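# Place one tray bottle upright into the crate's empty slot

## Task

Take one of the bottles off the tray and set it upright in the one slot of the crate that is empty. The two remaining bottles must still be standing on the tray. Neither the crate nor the tray may end up tipped or moved from where it was, or the task fails.

## Robot and tools

Robot: two Doosan M1013 arms, left_arm and right_arm, each carrying a Robotiq 140 two-finger gripper with a wrist camera. The fingers on right_arm's gripper can fold at a hinge when pushed; left_arm's cannot. On the folding gripper, grip with the outer quarter of the pads (near the tips): deeper grips may hold loosely, squeeze too hard or let go, and a fingertip pushed into a surface folds easily.

Frame: all hand positions, velocities and quaternions are in the scene frame. Origin at table height, midway between the nominal bases; +x points out over the table, +z up, and left_arm sits on the +y side. Base positions: left_arm (-0.005, +0.460, +0.002) m, right_arm (-0.047, -0.711, +0.002) m, each yawed very slightly. Printed hand poses can be off by a few centimetres. end_effector_position is the point between the pads when closed; the gripper's fingers point along its +z and close along its y.

A row: 18 plain numbers covering both arms, always all of them. First left_arm: six absolute joint targets in radians, then gripper position, force_limit, speed; then the same nine for right_arm. Joint order in every row and every printed list: wrist pitch, wrist roll, elbow, forearm roll, shoulder, waist. Shoulder, forearm roll and wrist roll have signs opposite to the URDF. Ranges: elbow -2.792 to 2.792, all others -6.283 to 6.283. Gripper numbers are each in [-1, 1] and are commands, not offsets: position +1 is open (140 mm), about -0.8 brings the pads together, -1 closes until blocked. force_limit sets squeeze (about 14 N at -1 up to 58 N at +1 on a slow close); speed sets finger speed (about 30 mm/s at -1, 250 at +1). A fast close squeezes much harder. Both start at +1. To leave a gripper unchanged, repeat its last three numbers; 0 is a real command.

execute_actions(actions, cameras): actions is a list of actions; each action is a table of up to 15 rows, one per 1/30 s step, the last row held for the remaining steps. Joint targets far from the current angles are trimmed by speed and lead limits, so a big change may need several actions. An empty actions list returns the full state with images. cameras: list of names, ["all"], or []; an unknown name invalidates the call.

move(target, speed, blend, stop_force, zero, blocking, cameras): target is one 18-number row or a list of up to 15 rows, absolute joint angles plus gripper numbers, interpolated so all joints arrive together. speed: rad/s for the joint with farthest to go, 0.01 to 3.92, default 0.5, one value or one per target. blend: rad of corner rounding per target, 0 stops at each. stop_force: 10 to 80 N, ends an arm's path when it feels that much push against its motion; use a slow speed, keep gripper numbers identical across targets, and omit it when backing away from contact. zero (default true) re-zeroes the force reading first. blocking=false returns after about 0.5 s while the move continues; not allowed with stop_force. The move result adds a "move:" line: done, off_target, moving, held or fault, plus limits=held if steps were withheld. Moves do not avoid obstacles or the other arm.

wait(seconds 0 to 10) lets time run with commands held. stop brakes a running move. zoom_image(camera, region [x0, y0, x1, y1] in pixels, at most 504 by 504) enlarges part of the latest image of cam_head_left, cam_head_right, cam_high, cam_low, cam_left_wrist or cam_right_wrist (all 672x504). clear_fault(arm) releases an arm stopped by a torque or force fault. read_manual gives licence text only. finished_scene(scene) ends the current scene, given its number; call nothing after it in that reply.

Result lines: Joint positions, Joint velocities and Joint targets per arm in the order above; Tool commands; object_status (0 moving, 1 blocked while opening, 2 blocked while closing, meaning something is gripped, 3 reached target or pads touching); position_measured in counts (3 open, about 139 at 60 mm, 200 at 20 mm, 230 pads touching); joint torques, external joint torques, flange force along the gripper axes (includes held weight and error); Wrist depth as 7 by 7 cells of distance ahead of each wrist camera; notes like joint sent to its limit, joint command not followed (clearance check between arms), MOTOR HOT, and fault lines.

Avoid: a net external force of 144 N or joint contact torque over its limit (waist and shoulder 323, elbow 152, wrist joints 42.7 N m) faults the arm; commanding past a firm contact can do it too. Keep the arms apart and never close one gripper on the other's fingers. Grip bottles firmly but moderately, near their middle, lift clear of the tray and crate edges, lower slowly, release only once the bottle rests upright and still. Don't knock the other bottles, shove the crate or tray, or let anything fall or leave the table. Long stretched holds heat motors and can force a pause.

Each tool is called after "Emit:" as name(argument=value, ...), one argument or row to a line, values as JSON.

## Session

Emit:
execute_actions(
  actions=[],
)

Scene clock: 0.00 s.
left_arm: end_effector_position=(+0.3976, -0.1557, +0.2096) position_measured=3 object_status=3 end_effector_quat_wxyz=(+0.178, +0.675, -0.696, +0.170) | right_arm: end_effector_position=(+0.8972, -0.3906, +0.2970) position_measured=3 object_status=3 end_effector_quat_wxyz=(-0.209, +0.759, +0.022, +0.616)
Joint names: [wrist pitch, wrist roll, elbow, forearm roll, shoulder, waist]
Joint positions: left_arm=[0.753 -2.571 1.865 0.475 -0.193 -0.856] | right_arm=[-0.582 -1.998 1.883 0.171 -0.418 0.278]
Joint velocities: within noise
Joint torques (N m): no reading
External joint torques (N m): no reading
Flange force (N): no reading
Wrist depth (mm): cam_left_wrist=[- - - - - - 1186 / - - - - - 1278 1263 / 182 - - - - 1234 1241 / - 138 - - - 135 1206 / - 112 - - - - 104 / - - - - - 1095 1167 / - 214 - - - 1213 -] | cam_right_wrist=[2449 2501 2195 - 1907 - 1674 / 4308 - - 2529 1876 1776 1939 / 2501 3021 2908 - 1907 1604 2195 / - 134 3144 2769 2115 1876 131 / 100 143 2449 2195 1861 1723 126 / 2237 2216 1972 1736 1616 1472 1353 / 1891 1736 1616 1454 1368 1258 1212]
Joint targets: left_arm=[0.753 -2.571 1.865 0.475 -0.193 -0.856] | right_arm=[-0.582 -1.998 1.883 0.171 -0.418 0.278]
Tool commands: left_gripper/position=+1.0 left_gripper/force_limit=+1.0 left_gripper/speed=+1.0 right_gripper/position=+1.0 right_gripper/force_limit=+1.0 right_gripper/speed=+1.0
camera_calibration:
cam_left_wrist: T_world_to_cam=[[-0.999032, 0.0315624, 0.030626, 0.397596], [0.0269584, 0.989704, -0.140569, 0.175258], [-0.0347473, -0.139608, -0.989597, 0.342662], [0, 0, 0, 1]] pos_world=[0.404393, -0.138165, 0.351556]
cam_right_wrist: T_world_to_cam=[[0.288735, -0.903721, -0.316102, -0.507029], [-0.551281, 0.113006, -0.826631, 0.788477], [0.782765, 0.412938, -0.465575, -0.258822], [0, 0, 0, 1]] pos_world=[0.783666, -0.440438, 0.371005]

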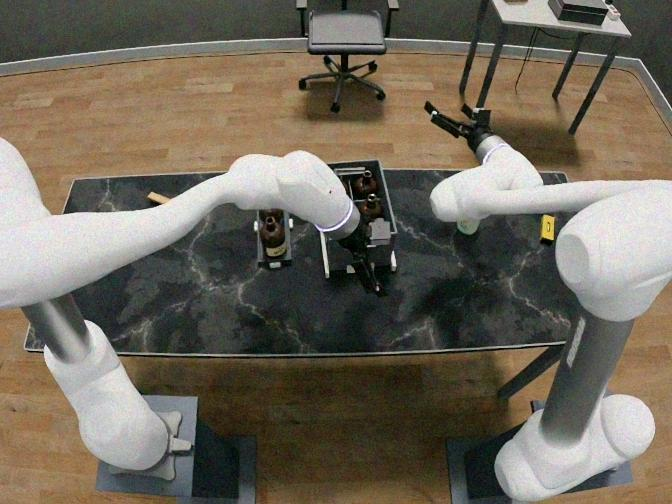

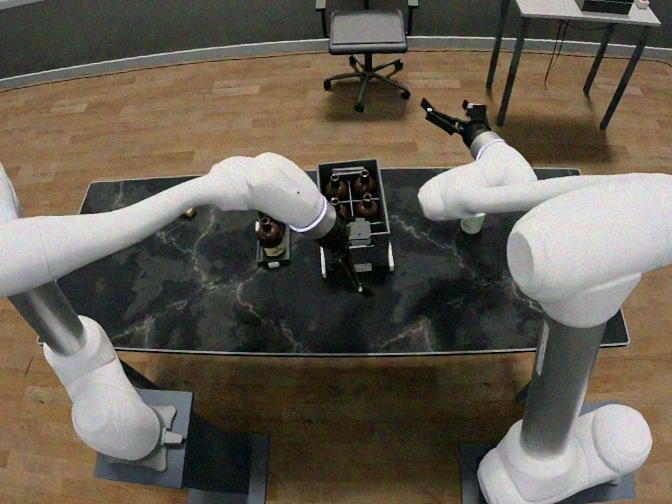

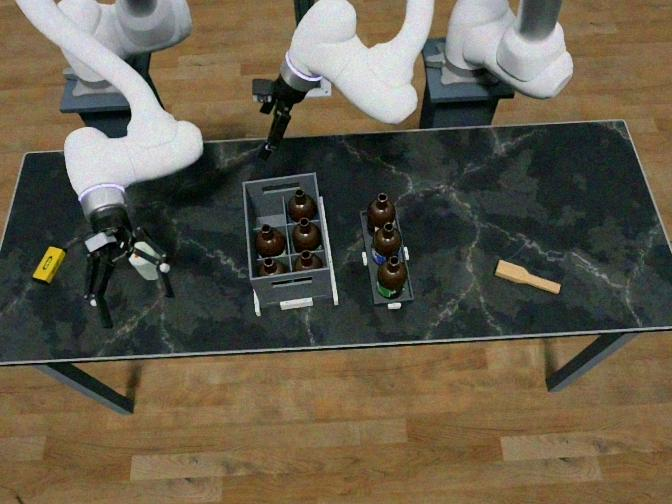

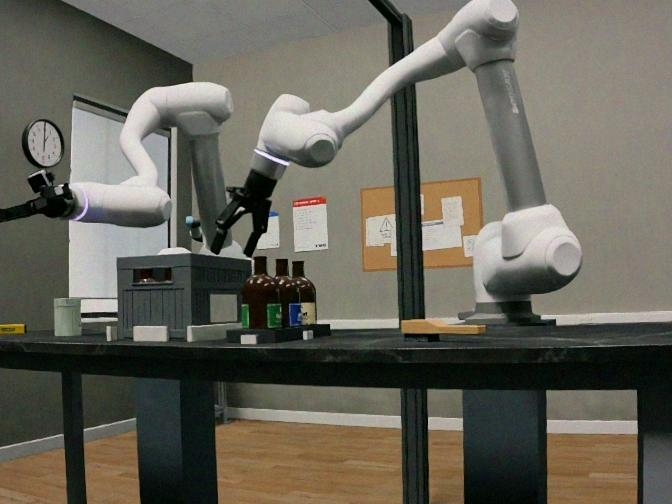

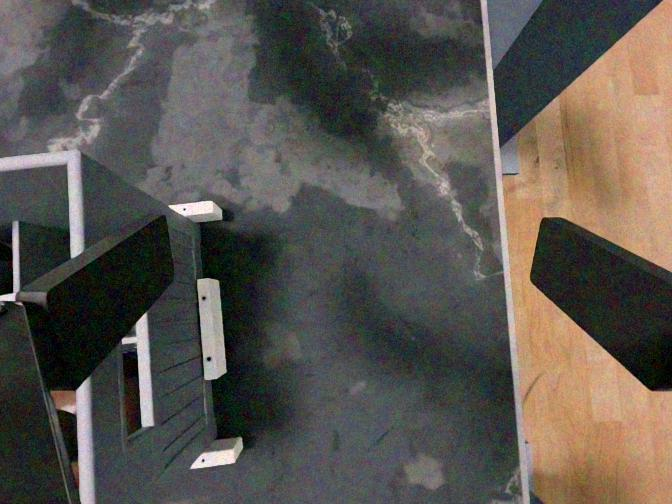

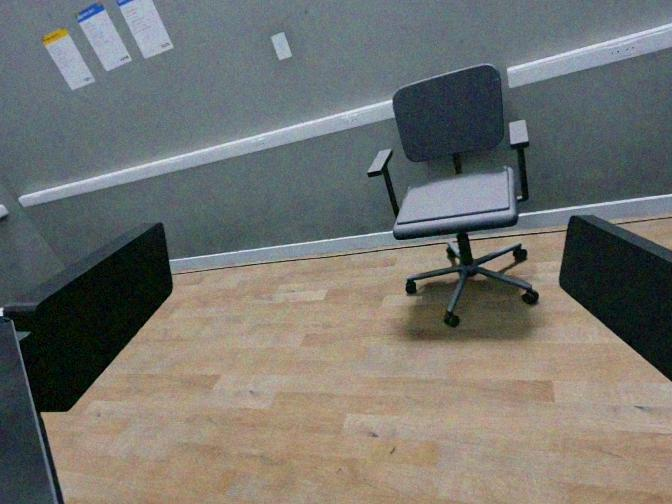

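Emit:
move(
  target=[1.591,-1.077,1.221,0,-0.330,-0.454,1,-1,0,-0.582,-1.998,1.883,0.171,-0.418,0.278,1,1,1],
  speed=0.9,
  cameras=["cam_left_wrist","cam_high"],
)

Scene clock: 63.60 s.
left_arm: end_effector_position=(+0.6796, +0.1297, +0.4198) position_measured=3 object_status=3 end_effector_quat_wxyz=(+0.000, +1.000, +0.000, +0.000) | right_arm: end_effector_position=(+0.8971, -0.3904, +0.2974) position_measured=3 object_status=3 end_effector_quat_wxyz=(-0.209, +0.759, +0.022, +0.616)
Joint names: [wrist pitch, wrist roll, elbow, forearm roll, shoulder, waist]
Joint positions: left_arm=[1.591 -1.077 1.221 0 -0.33 -0.454] | right_arm=[-0.582 -1.998 1.883 0.171 -0.418 0.278]
Joint torques (N m): left_arm=[-0.34 -0.79 -43.45 -4.68 78.01 2.1] | right_arm=[-2.41 0.56 -34.41 -2.81 71.87 3.36]
External joint torques (N m): left_arm=[0.29 0.79 1.51 0.35 -2.83 -1.92] | right_arm=[-0.3 -0.54 0.37 -0.59 4.71 -3.26]
Flange force (N): left_arm=[-0.3 3.8 2.2] | right_arm=[4.5 2.9 -7.9]
Wrist depth (mm): cam_left_wrist=[- - - 454 - - - / 474 - - - - 401 388 / - - - - - - - / - 128 - 472 - 135 122 / - 111 - - - - 104 / - 669 819 1704 - - - / - 709 1804 1819 1970 1883 -] | cam_right_wrist=[2769 2423 2096 - 1491 1521 1551 / - 2614 2398 2326 1832 1939 - / 3472 3021 3525 2423 1876 1832 1891 / 3102 144 2872 2737 2041 1846 120 / 100 143 2674 2154 1907 1723 114 / 2237 2216 1907 1736 1593 1482 1345 / 1939 1749 1593 1491 1360 1271 1205]
Joint targets: left_arm=[1.591 -1.077 1.221 0.000 -0.330 -0.454] | right_arm=[-0.582 -1.998 1.883 0.171 -0.418 0.278]
move: done
camera_calibration:
cam_left_wrist: T_world_to_cam=[[0.0113652, -0.999686, 0.0223229, 0.114356], [-0.937008, -0.00285289, 0.349296, 0.493021], [-0.349122, -0.0248866, -0.936747, 0.776979], [0, 0, 0, 1]] pos_world=[0.731926, 0.135064, 0.553069]
Images, in order (width x height): cam_high 672x504, cam_left_wrist 672x504.

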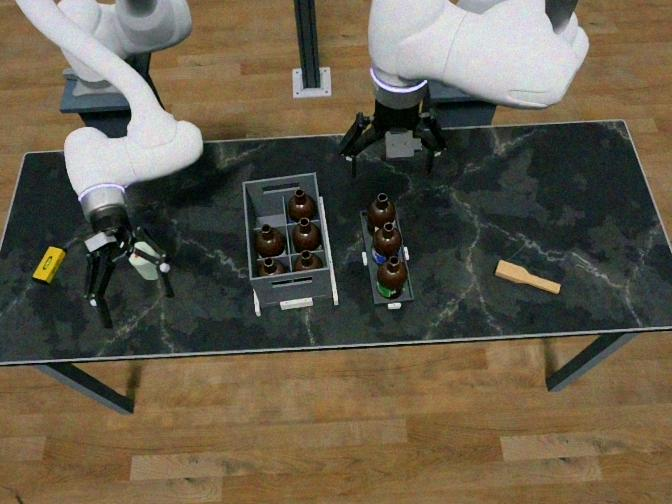

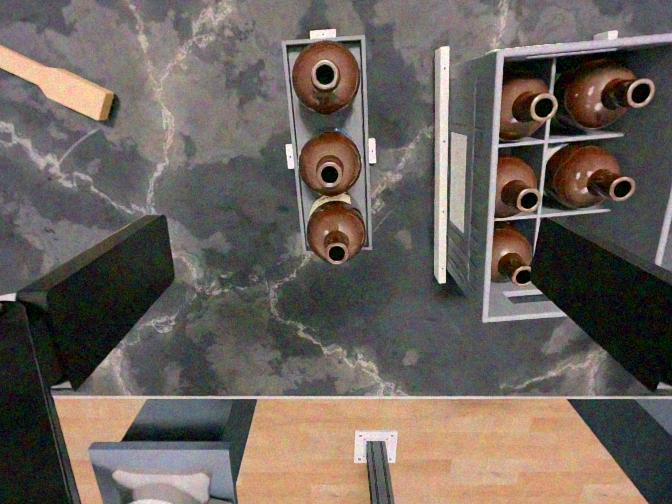

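Emit:
move(
  target=[1.272,-1.007,1.633,0,-0.237,-0.524,-0.15,-1,0,-0.582,-1.998,1.883,0.171,-0.418,0.278,1,1,1],
  speed=0.6,
  cameras=["cam_left_wrist","cam_low","cam_head_right"],
)

Scene clock: 109.33 s.
left_arm: end_effector_position=(+0.5872, +0.1255, +0.2602) position_measured=148 object_status=3 end_effector_quat_wxyz=(+0.000, +1.000, +0.000, +0.000) | right_arm: end_effector_position=(+0.8971, -0.3904, +0.2974) position_measured=3 object_status=3 end_effector_quat_wxyz=(-0.209, +0.759, +0.022, +0.616)
Joint names: [wrist pitch, wrist roll, elbow, forearm roll, shoulder, waist]
Joint positions: left_arm=[1.272 -1.007 1.633 0 -0.237 -0.524] | right_arm=[-0.582 -1.998 1.883 0.171 -0.418 0.278]
Joint torques (N m): left_arm=[-0.25 -0.66 -41.25 -4.6 67.87 2.28] | right_arm=[-2.44 0.58 -34.4 -2.84 72.09 3.54]
External joint torques (N m): left_arm=[0.19 0.66 0.87 0.43 -3.39 -2.35] | right_arm=[-0.27 -0.57 0.33 -0.56 4.62 -3.55]
Flange force (N): left_arm=[0.8 5.5 2.4] | right_arm=[4.7 3.5 -7.8]
Wrist depth (mm): cam_left_wrist=[- - - 236 - 314 233 / - - - 375 - 325 224 / - - - - 381 357 - / - - 119 416 138 - - / - - - - - 76 - / - - - - - - - / - - - 1651 - - -] | cam_right_wrist=[2059 2096 2216 - 1736 - 1686 / 2945 2644 - 2674 1876 1939 1861 / 5057 4081 2803 - 1923 2077 2423 / - 134 3061 2705 2005 1876 131 / 100 144 2475 2134 1790 1749 114 / 2237 2134 1939 1749 1762 1511 1322 / 1923 1749 1593 1482 1345 1258 1212]
Joint targets: left_arm=[1.272 -1.007 1.633 0.000 -0.237 -0.524] | right_arm=[-0.582 -1.998 1.883 0.171 -0.418 0.278]
move: done
camera_calibration:
cam_left_wrist: T_world_to_cam=[[0.0114568, -0.999686, 0.0222885, 0.114726], [-0.93704, -0.00295305, 0.349209, 0.462245], [-0.349034, -0.0248861, -0.93678, 0.595067], [0, 0, 0, 1]] pos_world=[0.639526, 0.130863, 0.393469]
Images, in order (width x height): cam_head_right 672x504, cam_low 672x504, cam_left_wrist 672x504.

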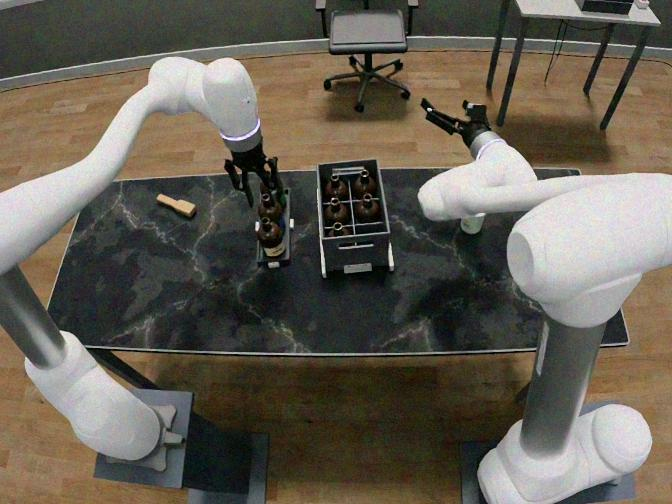

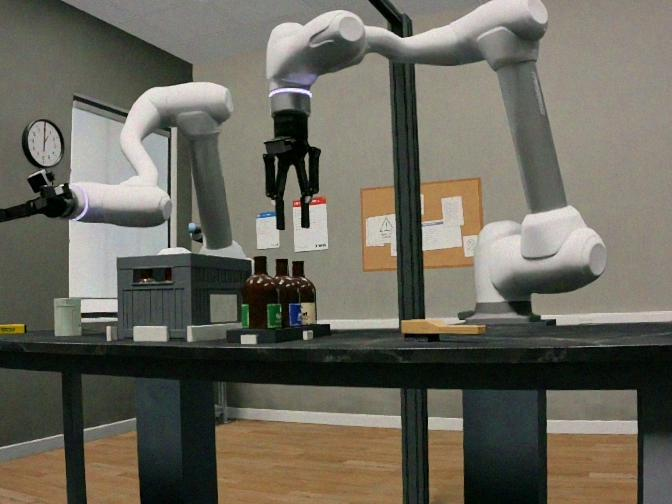

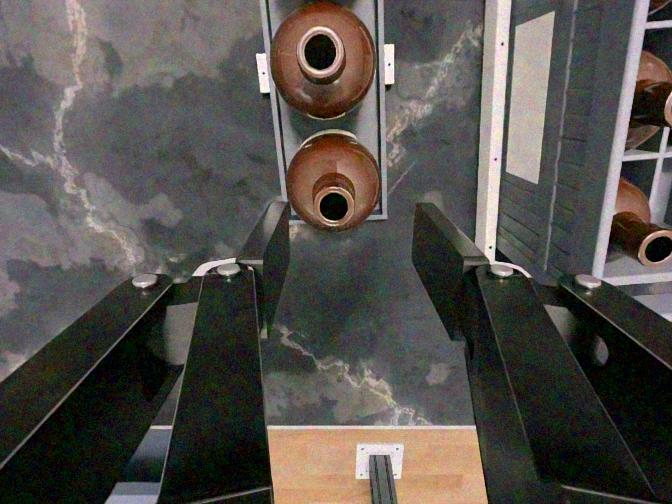

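Emit:
move(
  target=[
    [1.270,-1.015,1.641,0,-0.230,-0.516,-0.15,-1,0,-0.582,-1.998,1.883,0.171,-0.418,0.278,1,1,1],
    [1.127,-1.015,1.736,0,-0.279,-0.516,-0.15,-1,0,-0.582,-1.998,1.883,0.171,-0.418,0.278,1,1,1],
  ],
  speed=[0.2,0.1],
  cameras=["cam_left_wrist","cam_low"],
)

Emit:
zoom_image(
  camera="cam_low",
  region=[210, 180, 360, 350],
)

Scene clock: 139.17 s.
left_arm: end_effector_position=(+0.5862, +0.1325, +0.1780) position_measured=148 object_status=3 end_effector_quat_wxyz=(+0.000, +1.000, +0.000, +0.000) | right_arm: end_effector_position=(+0.8971, -0.3904, +0.2974) position_measured=3 object_status=3 end_effector_quat_wxyz=(-0.209, +0.759, +0.022, +0.616)
Joint names: [wrist pitch, wrist roll, elbow, forearm roll, shoulder, waist]
Joint positions: left_arm=[1.127 -1.015 1.736 0 -0.279 -0.516] | right_arm=[-0.582 -1.998 1.883 0.171 -0.418 0.278]
Joint torques (N m): left_arm=[-0.35 -0.67 -39.15 -4.34 69.7 2.55] | right_arm=[-2.42 0.57 -34.4 -2.8 72 3.46]
External joint torques (N m): left_arm=[0.3 0.67 1.13 0.42 -3.38 -2.51] | right_arm=[-0.28 -0.56 0.38 -0.6 4.34 -3.73]
Flange force (N): left_arm=[0.1 5.4 3.0] | right_arm=[4.4 3.7 -7.5]
Wrist depth (mm): cam_left_wrist=[- 281 180 162 259 265 216 / 287 284 283 182 - 284 233 / - - - 193 204 297 219 / - - 118 162 138 - 222 / - - - - - 76 - / - - - - - - - / - - - 414 - - -] | cam_right_wrist=[- 2803 - 2115 1723 1832 1723 / - - - 2041 1832 1832 1955 / 4011 3372 2644 2529 1876 1698 2005 / 3525 134 3021 2837 2059 1876 131 / 100 143 2529 2281 1876 1736 114 / 2195 2195 1988 1736 1583 1454 1322 / 1861 1939 1593 1482 1401 1285 1193]
Joint targets: left_arm=[1.127 -1.015 1.736 0.000 -0.279 -0.516] | right_arm=[-0.582 -1.998 1.883 0.171 -0.418 0.278]
move: done
camera_calibration:
cam_left_wrist: T_world_to_cam=[[0.0114578, -0.999686, 0.0222875, 0.123567], [-0.937008, -0.00295202, 0.349297, 0.489985], [-0.349121, -0.0248857, -0.936747, 0.517934], [0, 0, 0, 1]] pos_world=[0.638526, 0.137863, 0.311269]
Images, in order (width x height): cam_low 672x504, cam_left_wrist 672x504.

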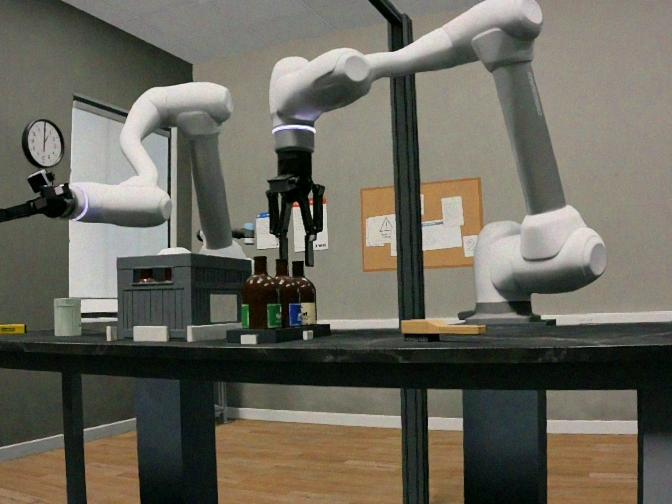

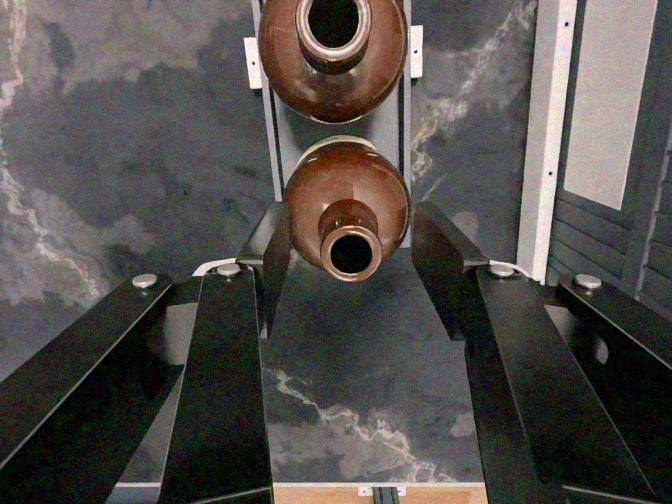

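Scaled by 2.965 from the camera's 672x504 image, which has a finer 960x720 frame.

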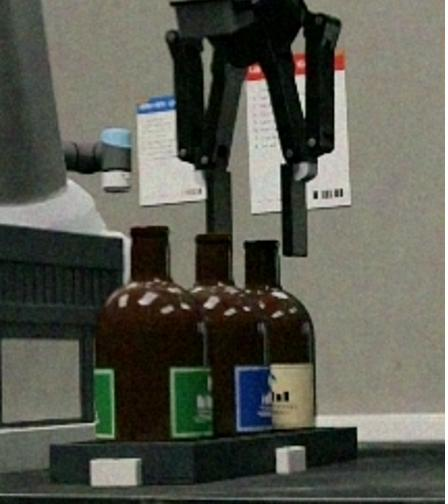

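Emit:
move(
  target=[1.096,-1.012,1.758,0,-0.287,-0.519,-0.15,-1,0,-0.582,-1.998,1.883,0.171,-0.418,0.278,1,1,1],
  speed=0.06,
)

Emit:
move(
  target=[1.096,-1.012,1.758,0,-0.287,-0.519,-1,0,-1,-0.582,-1.998,1.883,0.171,-0.418,0.278,1,1,1],
  cameras=["cam_left_wrist","cam_low"],
)

Emit:
zoom_image(
  camera="cam_low",
  region=[210, 180, 360, 350],
)

Scene clock: 155.00 s.
left_arm: end_effector_position=(+0.5833, +0.1319, +0.1616) position_measured=148 object_status=3 end_effector_quat_wxyz=(+0.000, +1.000, +0.000, +0.000) | right_arm: end_effector_position=(+0.8971, -0.3904, +0.2974) position_measured=3 object_status=3 end_effector_quat_wxyz=(-0.209, +0.759, +0.022, +0.616)
Joint names: [wrist pitch, wrist roll, elbow, forearm roll, shoulder, waist]
Joint positions: left_arm=[1.096 -1.012 1.758 0 -0.287 -0.519] | right_arm=[-0.582 -1.998 1.883 0.171 -0.418 0.278]
Joint torques (N m): left_arm=[-0.4 -0.71 -38.55 -4.26 69.84 2.09] | right_arm=[-2.43 0.59 -34.38 -2.82 71.88 3.68]
External joint torques (N m): left_arm=[0.34 0.71 1.01 0.38 -3.02 -1.92] | right_arm=[-0.27 -0.57 0.38 -0.57 4.65 -3.63]
Flange force (N): left_arm=[0.2 4.6 2.7] | right_arm=[4.7 3.6 -7.9]
Wrist depth (mm): cam_left_wrist=[- - 250 117 162 243 200 / - - - 165 - - 213 / - - - - - - 225 / - - 119 152 138 278 242 / - - - - - 76 - / - - - - - - - / - - - - - - -] | cam_right_wrist=[- 2326 - - 2041 1463 2041 / - - 1972 2059 1861 1749 - / 3525 - - - 1923 1846 - / - 134 3323 3102 1972 1891 125 / 100 143 2529 2154 1891 - 114 / - 2154 1923 1723 1593 1482 1360 / 1907 1790 1531 1491 1345 1258 1135]
Joint targets: left_arm=[1.096 -1.012 1.758 0.000 -0.287 -0.519] | right_arm=[-0.582 -1.998 1.883 0.171 -0.418 0.278]
move: done

Scene clock: 156.40 s.
left_arm: end_effector_position=(+0.5833, +0.1319, +0.1616) position_measured=194 object_status=0 end_effector_quat_wxyz=(+0.000, +1.000, +0.000, +0.000) | right_arm: end_effector_position=(+0.8971, -0.3904, +0.2974) position_measured=3 object_status=3 end_effector_quat_wxyz=(-0.209, +0.759, +0.022, +0.616)
Joint names: [wrist pitch, wrist roll, elbow, forearm roll, shoulder, waist]
Joint positions: left_arm=[1.096 -1.012 1.758 0 -0.287 -0.519] | right_arm=[-0.582 -1.998 1.883 0.171 -0.418 0.278]
Joint torques (N m): left_arm=[-0.86 -0.68 -36.22 -3.55 65.19 0.92] | right_arm=[-2.44 0.59 -34.39 -2.82 72.14 3.59]
External joint torques (N m): left_arm=[0.81 0.68 -1.14 -0.3 1.18 -0.97] | right_arm=[-0.27 -0.58 0.34 -0.58 4.26 -3.56]
Flange force (N): left_arm=[-0.5 2.5 -3.4] | right_arm=[4.4 3.6 -7.3]
Wrist depth (mm): cam_left_wrist=[258 - 159 117 160 - 207 / 267 - - 165 - 272 204 / 290 294 - 173 291 282 216 / - - - 139 120 292 202 / - - - - - 81 - / - - - - - - - / - - - - - - -] | cam_right_wrist=[3752 2501 - - 1593 - 1832 / - - 2644 2259 1876 1790 1817 / - - 3021 - 1891 2115 2115 / - 134 3579 2945 2096 1876 125 / 100 143 2501 2115 1907 1723 114 / 2237 2216 1955 1776 1583 - - / 1923 1762 1604 1427 1368 1187 1224]
Joint targets: left_arm=[1.096 -1.012 1.758 0.000 -0.287 -0.519] | right_arm=[-0.582 -1.998 1.883 0.171 -0.418 0.278]
move: done
camera_calibration:
cam_left_wrist: T_world_to_cam=[[0.0114312, -0.999674, 0.0228352, 0.123322], [-0.937306, -0.00275746, 0.348495, 0.493205], [-0.348319, -0.0253873, -0.937032, 0.501121], [0, 0, 0, 1]] pos_world=[0.635425, 0.137364, 0.294871]
Images, in order (width x height): cam_low 672x504, cam_left_wrist 672x504.

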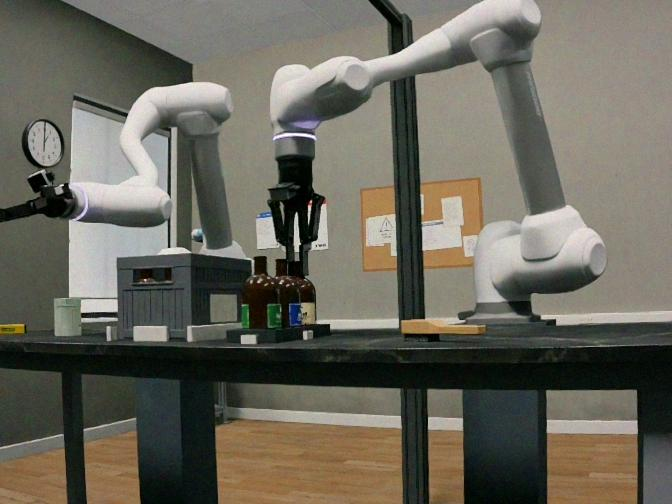

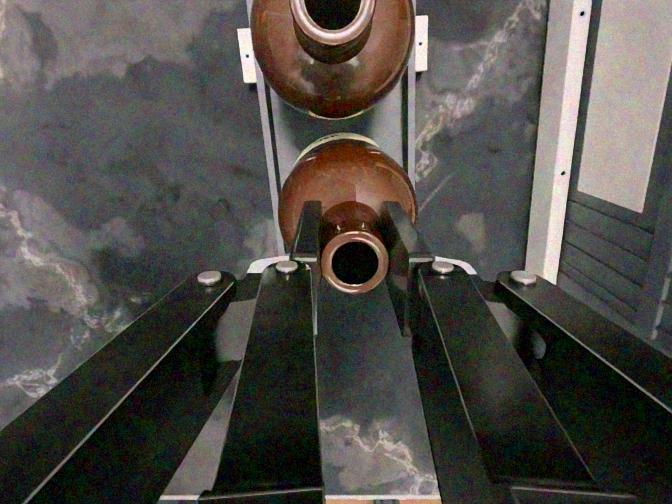

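Scaled by 2.965 from the camera's 672x504 image, which has a finer 960x720 frame.

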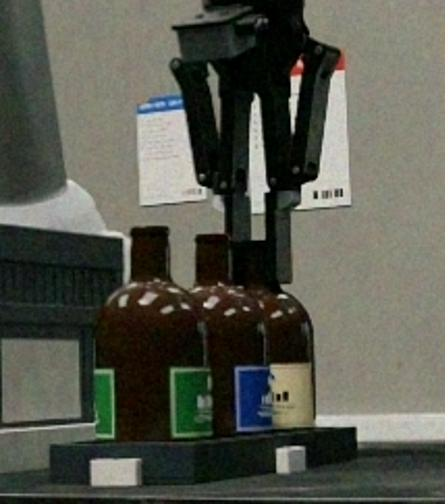

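Emit:
move(
  target=[
    [1.269,-1.012,1.646,0,-0.227,-0.519,-1,0,-1,-0.582,-1.998,1.883,0.171,-0.418,0.278,1,1,1],
    [1.444,-1.012,1.505,0,-0.192,-0.519,-1,0,-1,-0.582,-1.998,1.883,0.171,-0.418,0.278,1,1,1],
    [1.555,-0.695,1.0945,0,-0.492,-0.836,-1,0,-1,-0.582,-1.998,1.883,0.171,-0.418,0.278,1,1,1],
  ],
  speed=[0.12,0.3,0.3],
  blend=[0.03,0.03,0],
  cameras=["cam_left_wrist","cam_high","cam_head_right","cam_low"],
)

Emit:
zoom_image(
  camera="cam_high",
  region=[200, 60, 400, 320],
)

Emit:
zoom_image(
  camera="cam_head_right",
  region=[240, 100, 450, 300],
)

Scene clock: 188.10 s.
left_arm: end_effector_position=(+0.5662, -0.1726, +0.3600) position_measured=194 object_status=2 end_effector_quat_wxyz=(+0.000, +1.000, +0.000, +0.000) | right_arm: end_effector_position=(+0.8971, -0.3904, +0.2974) position_measured=3 object_status=3 end_effector_quat_wxyz=(-0.209, +0.759, +0.022, +0.616)
Joint names: [wrist pitch, wrist roll, elbow, forearm roll, shoulder, waist]
Joint positions: left_arm=[1.555 -0.695 1.095 0 -0.492 -0.836] | right_arm=[-0.582 -1.998 1.883 0.171 -0.418 0.278]
Joint torques (N m): left_arm=[-0.33 -0.7 -44.77 -4.77 96.48 1.79] | right_arm=[-2.43 0.57 -34.36 -2.81 71.98 3.63]
External joint torques (N m): left_arm=[0.29 0.7 2.59 0.4 -5.3 -1.58] | right_arm=[-0.28 -0.56 0.32 -0.59 4.49 -3.8]
Flange force (N): left_arm=[-0.2 3.7 4.2] | right_arm=[4.6 3.8 -7.6]
Wrist depth (mm): cam_left_wrist=[408 293 - 331 - - - / - - - 341 - 448 - / - - - 180 471 - - / - - - - 113 - 176 / - - - - - 81 162 / - - - - - - - / - - - - - - -] | cam_right_wrist=[2945 2449 2059 - 1939 1891 1749 / - - 2174 1776 1832 1749 1955 / - 3102 2644 - 1891 1861 2059 / - 144 2259 2945 2059 1876 131 / 100 143 2449 2237 1923 1736 114 / 2174 2154 2115 1723 1627 1491 1337 / 1923 1762 1593 1436 1360 1264 1231]
Joint targets: left_arm=[1.555 -0.695 1.095 0.000 -0.492 -0.836] | right_arm=[-0.582 -1.998 1.883 0.171 -0.418 0.278]
move: done
camera_calibration:
cam_left_wrist: T_world_to_cam=[[0.011462, -0.999679, 0.0226087, -0.185423], [-0.937151, -0.00285411, 0.348913, 0.406972], [-0.348736, -0.025187, -0.936882, 0.673591], [0, 0, 0, 1]] pos_world=[0.618425, -0.167236, 0.49327]
Images, in order (width x height): cam_head_right 672x504, cam_high 672x504, cam_low 672x504, cam_left_wrist 672x504.

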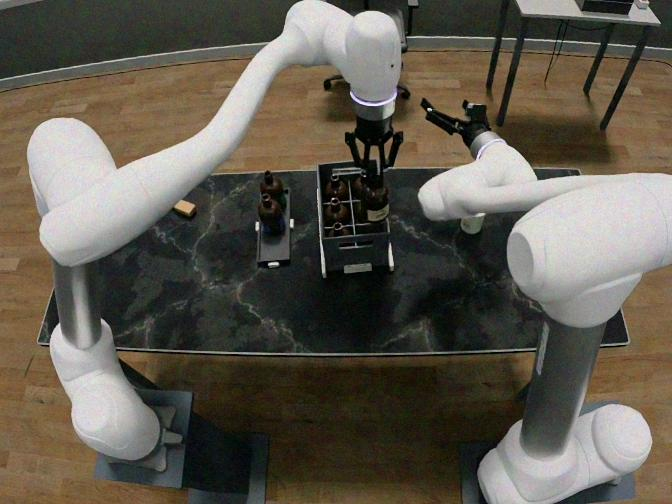

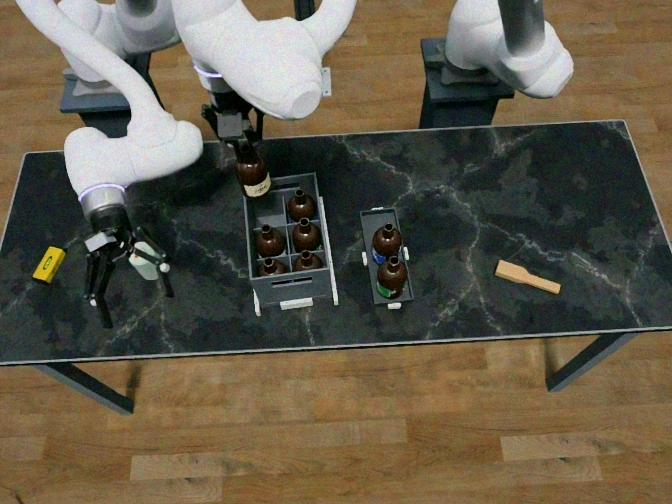

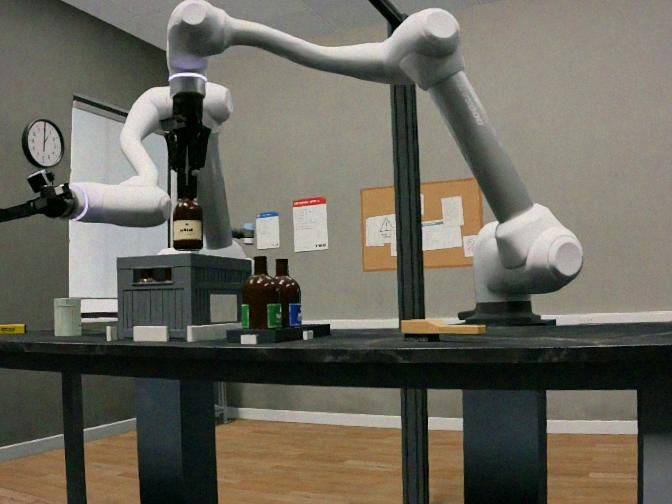

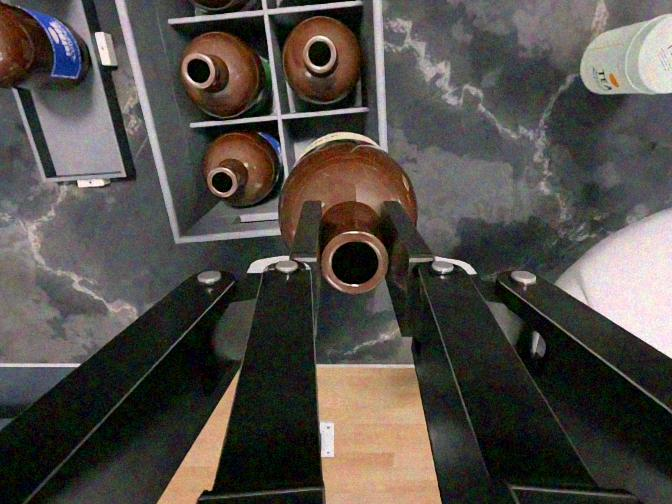

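Scaled by 1.938 from the camera's 672x504 image, which has a finer 960x720 frame.

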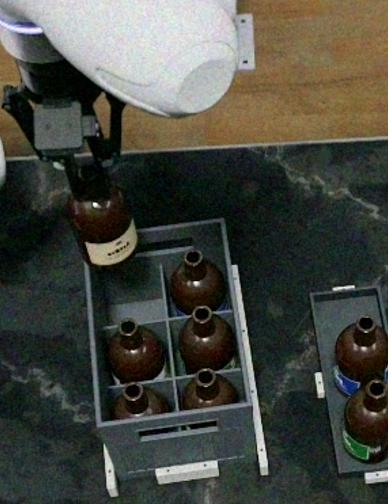

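Scaled by 2.400 from the camera's 672x504 image, which has a finer 960x720 frame.

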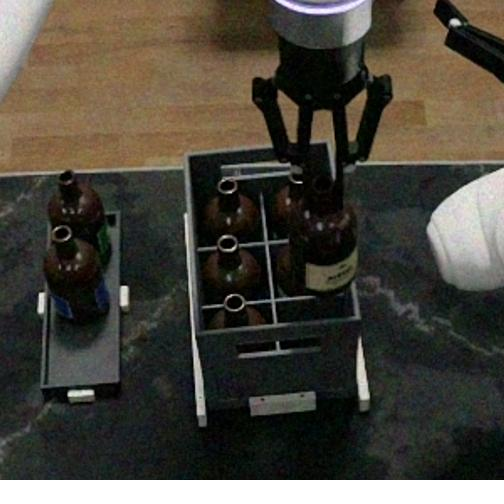

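Emit:
move(
  target=[1.516,-0.705,1.141,0,-0.4845,-0.826,-1,0,-1,-0.582,-1.998,1.883,0.171,-0.418,0.278,1,1,1],
  speed=0.15,
  cameras=["cam_left_wrist","cam_high","cam_head_right","cam_low"],
)

Emit:
zoom_image(
  camera="cam_high",
  region=[210, 130, 360, 260],
)

Emit:
zoom_image(
  camera="cam_head_right",
  region=[300, 130, 420, 290],
)

Emit:
zoom_image(
  camera="cam_low",
  region=[100, 170, 270, 350],
)

Scene clock: 223.00 s.
left_arm: end_effector_position=(+0.5693, -0.1632, +0.3403) position_measured=194 object_status=2 end_effector_quat_wxyz=(+0.000, +1.000, +0.000, +0.000) | right_arm: end_effector_position=(+0.8971, -0.3904, +0.2974) position_measured=3 object_status=3 end_effector_quat_wxyz=(-0.209, +0.759, +0.022, +0.616)
Joint names: [wrist pitch, wrist roll, elbow, forearm roll, shoulder, waist]
Joint positions: left_arm=[1.516 -0.705 1.141 0 -0.484 -0.826] | right_arm=[-0.582 -1.998 1.883 0.171 -0.418 0.278]
Joint torques (N m): left_arm=[-0.25 -0.67 -45.15 -4.79 95.25 2.33] | right_arm=[-2.44 0.54 -34.31 -2.83 72.11 3.55]
External joint torques (N m): left_arm=[0.2 0.67 3.09 0.43 -5.07 -2.18] | right_arm=[-0.27 -0.53 0.14 -0.59 4.6 -4.08]
Flange force (N): left_arm=[-2.0 2.8 5.2] | right_arm=[5.0 4.1 -7.5]
Wrist depth (mm): cam_left_wrist=[362 - 351 317 404 - 403 / - - - - - - - / 462 - - 176 - - - / 535 490 - - 113 500 - / 524 - - 526 - 82 158 / - - - - - - - / - - - - - - -] | cam_right_wrist=[2705 3061 - 2134 1907 1891 1686 / - - 2281 2350 1846 1907 - / - - 3693 - 1907 1846 - / - 134 3102 2644 1939 1616 131 / 100 144 2529 2059 1891 1749 114 / 2174 2154 1923 1736 1593 1463 1337 / 1923 1762 1593 1482 1360 1258 1218]
Joint targets: left_arm=[1.516 -0.705 1.141 0.000 -0.484 -0.826] | right_arm=[-0.582 -1.998 1.883 0.171 -0.418 0.278]
move: done
camera_calibration:
cam_left_wrist: T_world_to_cam=[[0.0114629, -0.999679, 0.0226084, -0.175616], [-0.937151, -0.00285499, 0.348913, 0.416778], [-0.348736, -0.025187, -0.936882, 0.656453], [0, 0, 0, 1]] pos_world=[0.621525, -0.157836, 0.47357]
Images, in order (width x height): cam_head_right 672x504, cam_high 672x504, cam_low 672x504, cam_left_wrist 672x504.

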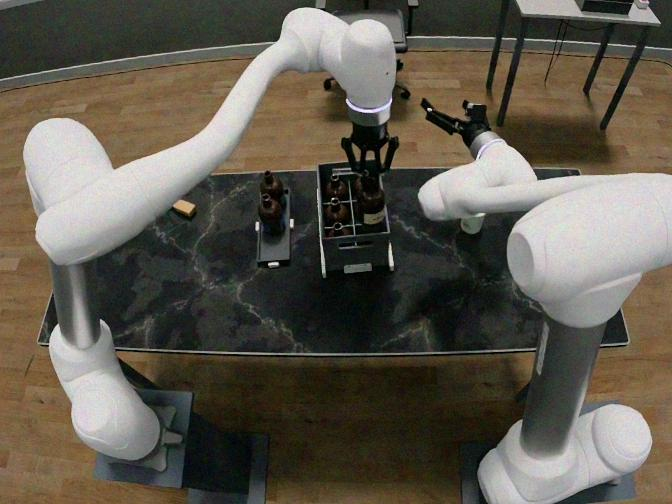

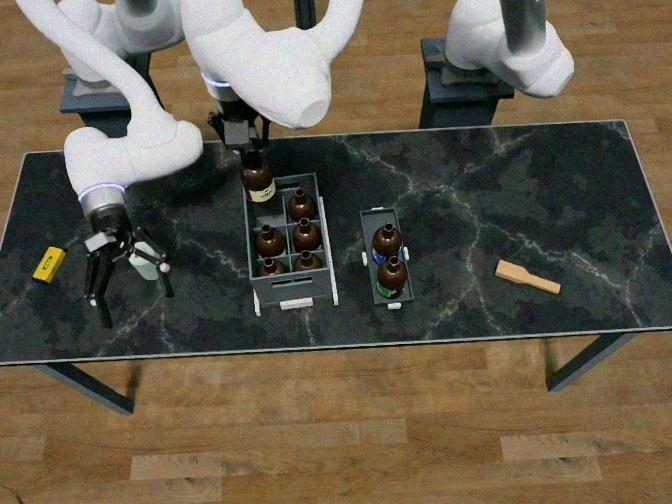

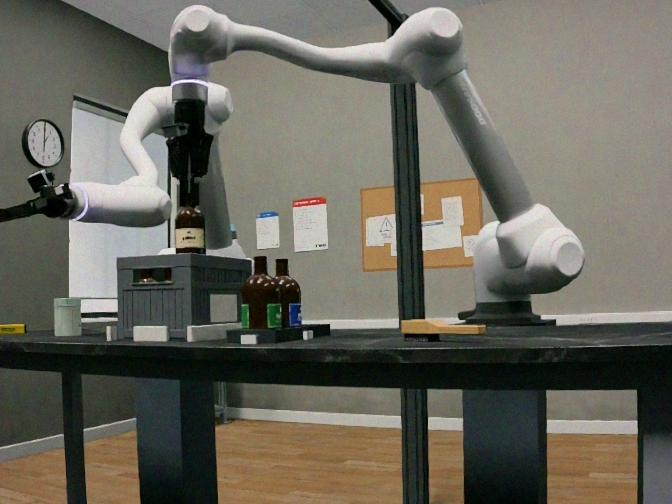

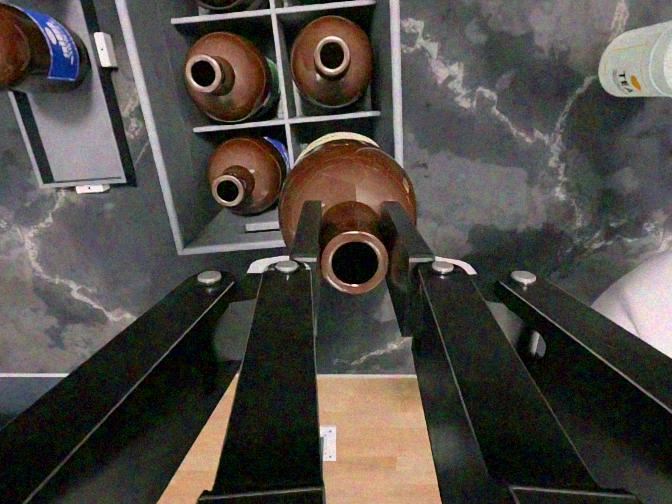

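Scaled by 3.360 from the camera's 672x504 image, which has a finer 960x720 frame.

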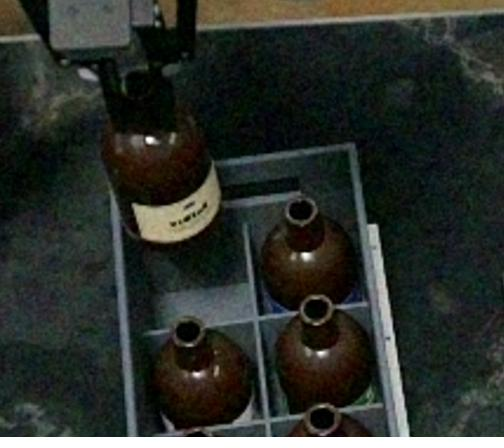

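Scaled by 3.150 from the camera's 672x504 image, which has a finer 960x720 frame.

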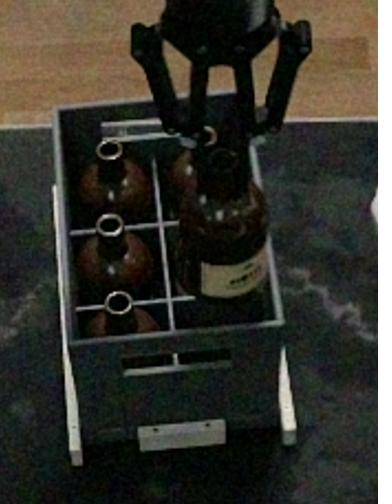

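Scaled by 2.800 from the camera's 672x504 image, which has a finer 960x720 frame.

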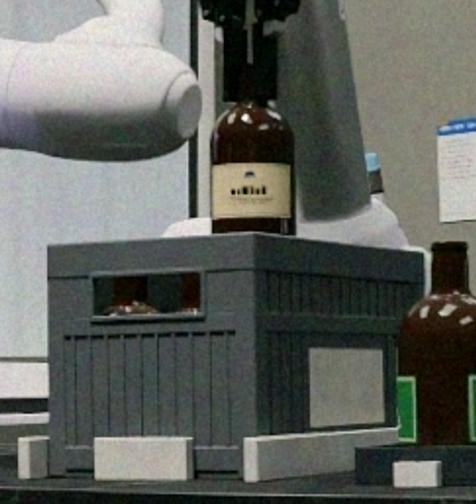

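Emit:
move(
  target=[
    [1.446,-0.706,1.207,0,-0.4884,-0.8246,-1,0,-1,-0.582,-1.998,1.883,0.171,-0.418,0.278,1,1,1],
    [1.3632,-0.706,1.2762,0,-0.5022,-0.8246,-1,0,-1,-0.582,-1.998,1.883,0.171,-0.418,0.278,1,1,1],
    [1.2821,-0.706,1.3365,0,-0.523,-0.8246,-1,0,-1,-0.582,-1.998,1.883,0.171,-0.418,0.278,1,1,1],
    [1.2191,-0.706,1.3788,0,-0.5437,-0.8246,-1,0,-1,-0.582,-1.998,1.883,0.171,-0.418,0.278,1,1,1],
    [1.2066,-0.706,1.3866,0,-0.5484,-0.8246,-1,0,-1,-0.582,-1.998,1.883,0.171,-0.418,0.278,1,1,1],
  ],
  speed=[0.08,0.08,0.08,0.04,0.02],
  stop_force=13,
  cameras=["cam_left_wrist","cam_high","cam_low"],
)

Scene clock: 279.50 s.
left_arm: end_effector_position=(+0.5693, -0.1614, +0.1647) position_measured=194 object_status=2 end_effector_quat_wxyz=(+0.000, +1.000, +0.000, +0.000) | right_arm: end_effector_position=(+0.8971, -0.3904, +0.2974) position_measured=3 object_status=3 end_effector_quat_wxyz=(-0.209, +0.759, +0.022, +0.616)
Joint names: [wrist pitch, wrist roll, elbow, forearm roll, shoulder, waist]
Joint positions: left_arm=[1.226 -0.706 1.374 0 -0.541 -0.825] | right_arm=[-0.582 -1.998 1.883 0.171 -0.418 0.278]
Joint torques (N m): left_arm=[-3.11 -0.65 -27.33 -3.66 68.53 -0.06] | right_arm=[-2.41 0.58 -34.26 -2.83 72.1 3.54]
External joint torques (N m): left_arm=[3.06 0.64 -12.35 -0.45 24.57 -0.03] | right_arm=[-0.29 -0.56 0.31 -0.55 4.23 -3.23]
Flange force (N): left_arm=[-3.6 -2.7 -30.9] | right_arm=[4.2 3.2 -7.2]
Wrist depth (mm): cam_left_wrist=[- 152 168 116 149 - - / 162 166 197 241 178 - - / 187 210 205 176 167 - - / - - 185 141 134 - - / - - - - - 81 - / - - - - - - - / - - - - - - -] | cam_right_wrist=[2644 2350 - - 1846 1939 1674 / 2837 - - - 1876 1972 1988 / 2983 - 2872 - 1923 1861 2077 / - 134 3372 2614 1939 1907 131 / 100 143 2475 2174 1876 1723 114 / - 2134 1907 1762 1604 1482 1345 / 1907 1776 1593 1472 1385 1292 -]
Joint targets: left_arm=[1.226 -0.706 1.374 0.000 -0.541 -0.825] | right_arm=[-0.582 -1.998 1.883 0.171 -0.418 0.278]
move: contact (left_arm); path passed 3 of 5 targets; left_arm: the wrist pitch is farthest, 0.019 rad from its target
camera_calibration:
cam_left_wrist: T_world_to_cam=[[0.0118814, -0.999668, 0.0228768, -0.170086], [-0.937226, -0.0031593, 0.348708, 0.478207], [-0.34852, -0.0255839, -0.936952, 0.491845], [0, 0, 0, 1]] pos_world=[0.621626, -0.155936, 0.297971]
Images, in order (width x height): cam_high 672x504, cam_low 672x504, cam_left_wrist 672x504.

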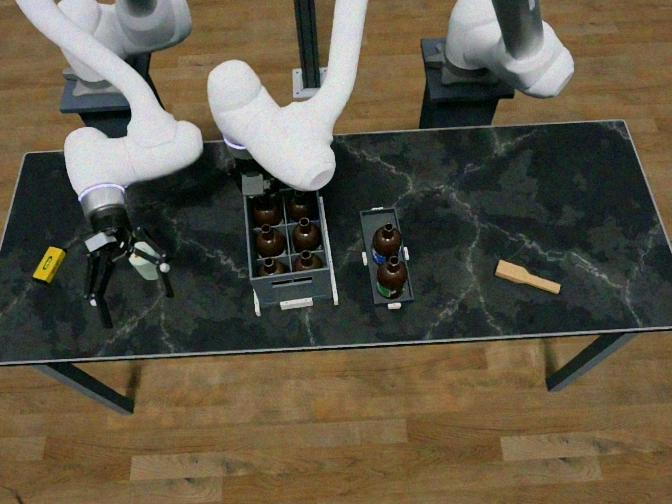

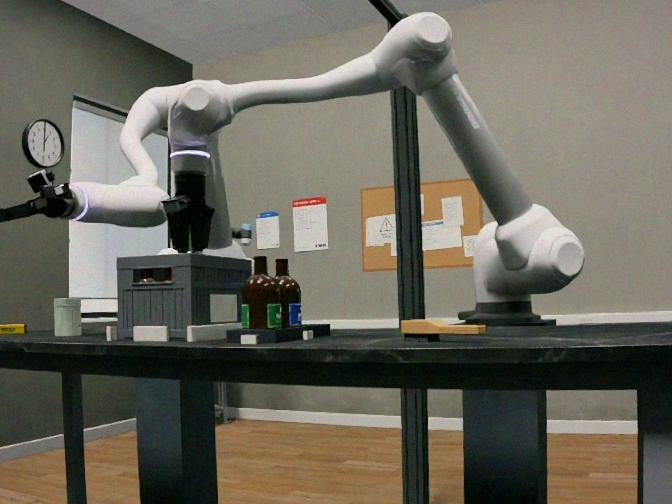

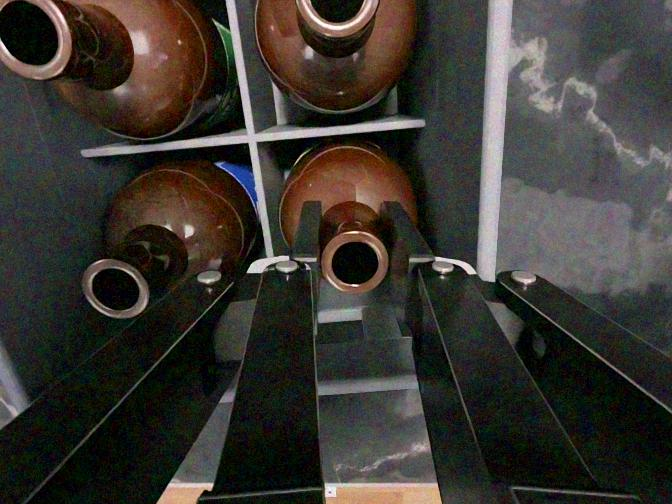

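Emit:
move(
  target=[1.2274,-0.706,1.3731,0,-0.5405,-0.825,-1,0,-1,-0.582,-1.998,1.883,0.171,-0.418,0.278,1,1,1],
  speed=0.05,
)

Emit:
move(
  target=[1.2274,-0.706,1.3731,0,-0.5405,-0.825,-0.33,0,-1,-0.582,-1.998,1.883,0.171,-0.418,0.278,1,1,1],
  speed=0.05,
  cameras=["cam_left_wrist"],
)

Scene clock: 292.07 s.
left_arm: end_effector_position=(+0.5691, -0.1617, +0.1659) position_measured=194 object_status=2 end_effector_quat_wxyz=(+0.000, +1.000, +0.000, +0.000) | right_arm: end_effector_position=(+0.8971, -0.3904, +0.2974) position_measured=3 object_status=3 end_effector_quat_wxyz=(-0.209, +0.759, +0.022, +0.616)
Joint names: [wrist pitch, wrist roll, elbow, forearm roll, shoulder, waist]
Joint positions: left_arm=[1.227 -0.706 1.373 0 -0.541 -0.825] | right_arm=[-0.582 -1.998 1.883 0.171 -0.418 0.278]
Joint torques (N m): left_arm=[-0.33 -0.69 -42.19 -4.46 98.01 2.23] | right_arm=[-2.43 0.53 -34.44 -2.81 71.92 3.49]
External joint torques (N m): left_arm=[0.28 0.69 2.68 0.38 -5.48 -2.27] | right_arm=[-0.26 -0.51 0.5 -0.59 4.13 -3.8]
Flange force (N): left_arm=[-1.2 3.8 5.3] | right_arm=[4.2 3.8 -7.4]
Wrist depth (mm): cam_left_wrist=[120 148 168 149 - 263 268 / 162 167 199 201 189 - 275 / - - 214 177 164 - 297 / - - - 141 134 - - / - - - 186 - 81 - / - - - - - - - / - - - - - - -] | cam_right_wrist=[- 2374 - - 1698 1790 1832 / 2585 2803 - 2154 1876 1749 2005 / 3752 - - - 1923 1711 2195 / - 134 2837 2945 2023 1876 131 / 100 143 2529 2195 1907 1776 114 / - 2195 1923 1736 1454 1463 1337 / 1907 1723 1662 1491 1337 1251 1212]
Joint targets: left_arm=[1.227 -0.706 1.373 0.000 -0.540 -0.825] | right_arm=[-0.582 -1.998 1.883 0.171 -0.418 0.278]
move: done

Scene clock: 292.80 s.
left_arm: end_effector_position=(+0.5691, -0.1617, +0.1660) position_measured=171 object_status=0 end_effector_quat_wxyz=(+0.000, +1.000, +0.000, +0.000) | right_arm: end_effector_position=(+0.8971, -0.3904, +0.2974) position_measured=3 object_status=3 end_effector_quat_wxyz=(-0.209, +0.759, +0.022, +0.616)
Joint names: [wrist pitch, wrist roll, elbow, forearm roll, shoulder, waist]
Joint positions: left_arm=[1.227 -0.706 1.373 0 -0.54 -0.825] | right_arm=[-0.582 -1.998 1.883 0.171 -0.418 0.278]
Joint torques (N m): left_arm=[-0.3 -0.71 -40.93 -4.54 95.62 2.01] | right_arm=[-2.42 0.55 -34.37 -2.83 71.99 3.48]
External joint torques (N m): left_arm=[0.25 0.72 1.27 0.43 -2.77 -1.98] | right_arm=[-0.29 -0.53 0.34 -0.57 4.51 -3.67]
Flange force (N): left_arm=[-1.5 3.1 2.4] | right_arm=[4.6 3.6 -7.7]
Wrist depth (mm): cam_left_wrist=[120 152 181 119 - 259 265 / 174 161 198 195 170 - - / 188 - 218 176 163 - - / 176 - - 144 134 325 - / - - - 195 161 76 - / - - - - - - - / - - - - - - -] | cam_right_wrist=[2705 2350 2475 2134 1907 1776 2005 / 2837 2803 2501 2326 1861 1723 - / - 3231 3102 2237 1891 1662 - / 3693 134 3102 2705 2059 1861 131 / 100 134 2501 2259 1907 1583 114 / - 2154 1891 1803 1604 1454 1345 / - 1876 1939 1463 1353 1271 1199]
Joint targets: left_arm=[1.227 -0.706 1.373 0.000 -0.540 -0.825] | right_arm=[-0.582 -1.998 1.883 0.171 -0.418 0.278]
move: done
camera_calibration:
cam_left_wrist: T_world_to_cam=[[0.011411, -0.999669, 0.0230574, -0.170174], [-0.937262, -0.00265778, 0.348616, 0.477598], [-0.348439, -0.0255888, -0.936982, 0.492908], [0, 0, 0, 1]] pos_world=[0.621325, -0.156235, 0.299272]
Images, in order (width x height): cam_left_wrist 672x504.

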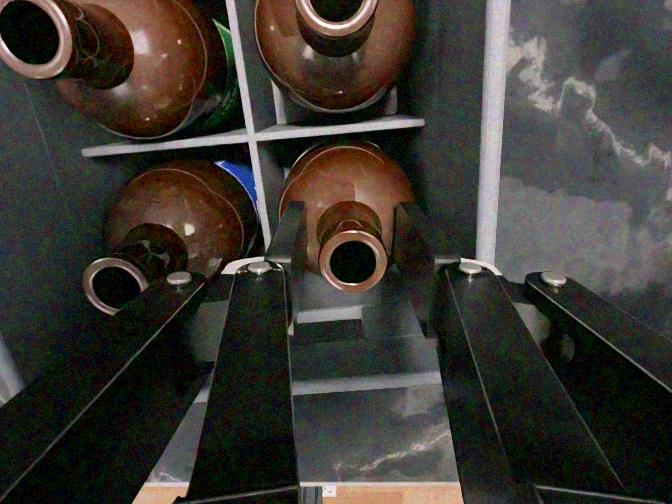

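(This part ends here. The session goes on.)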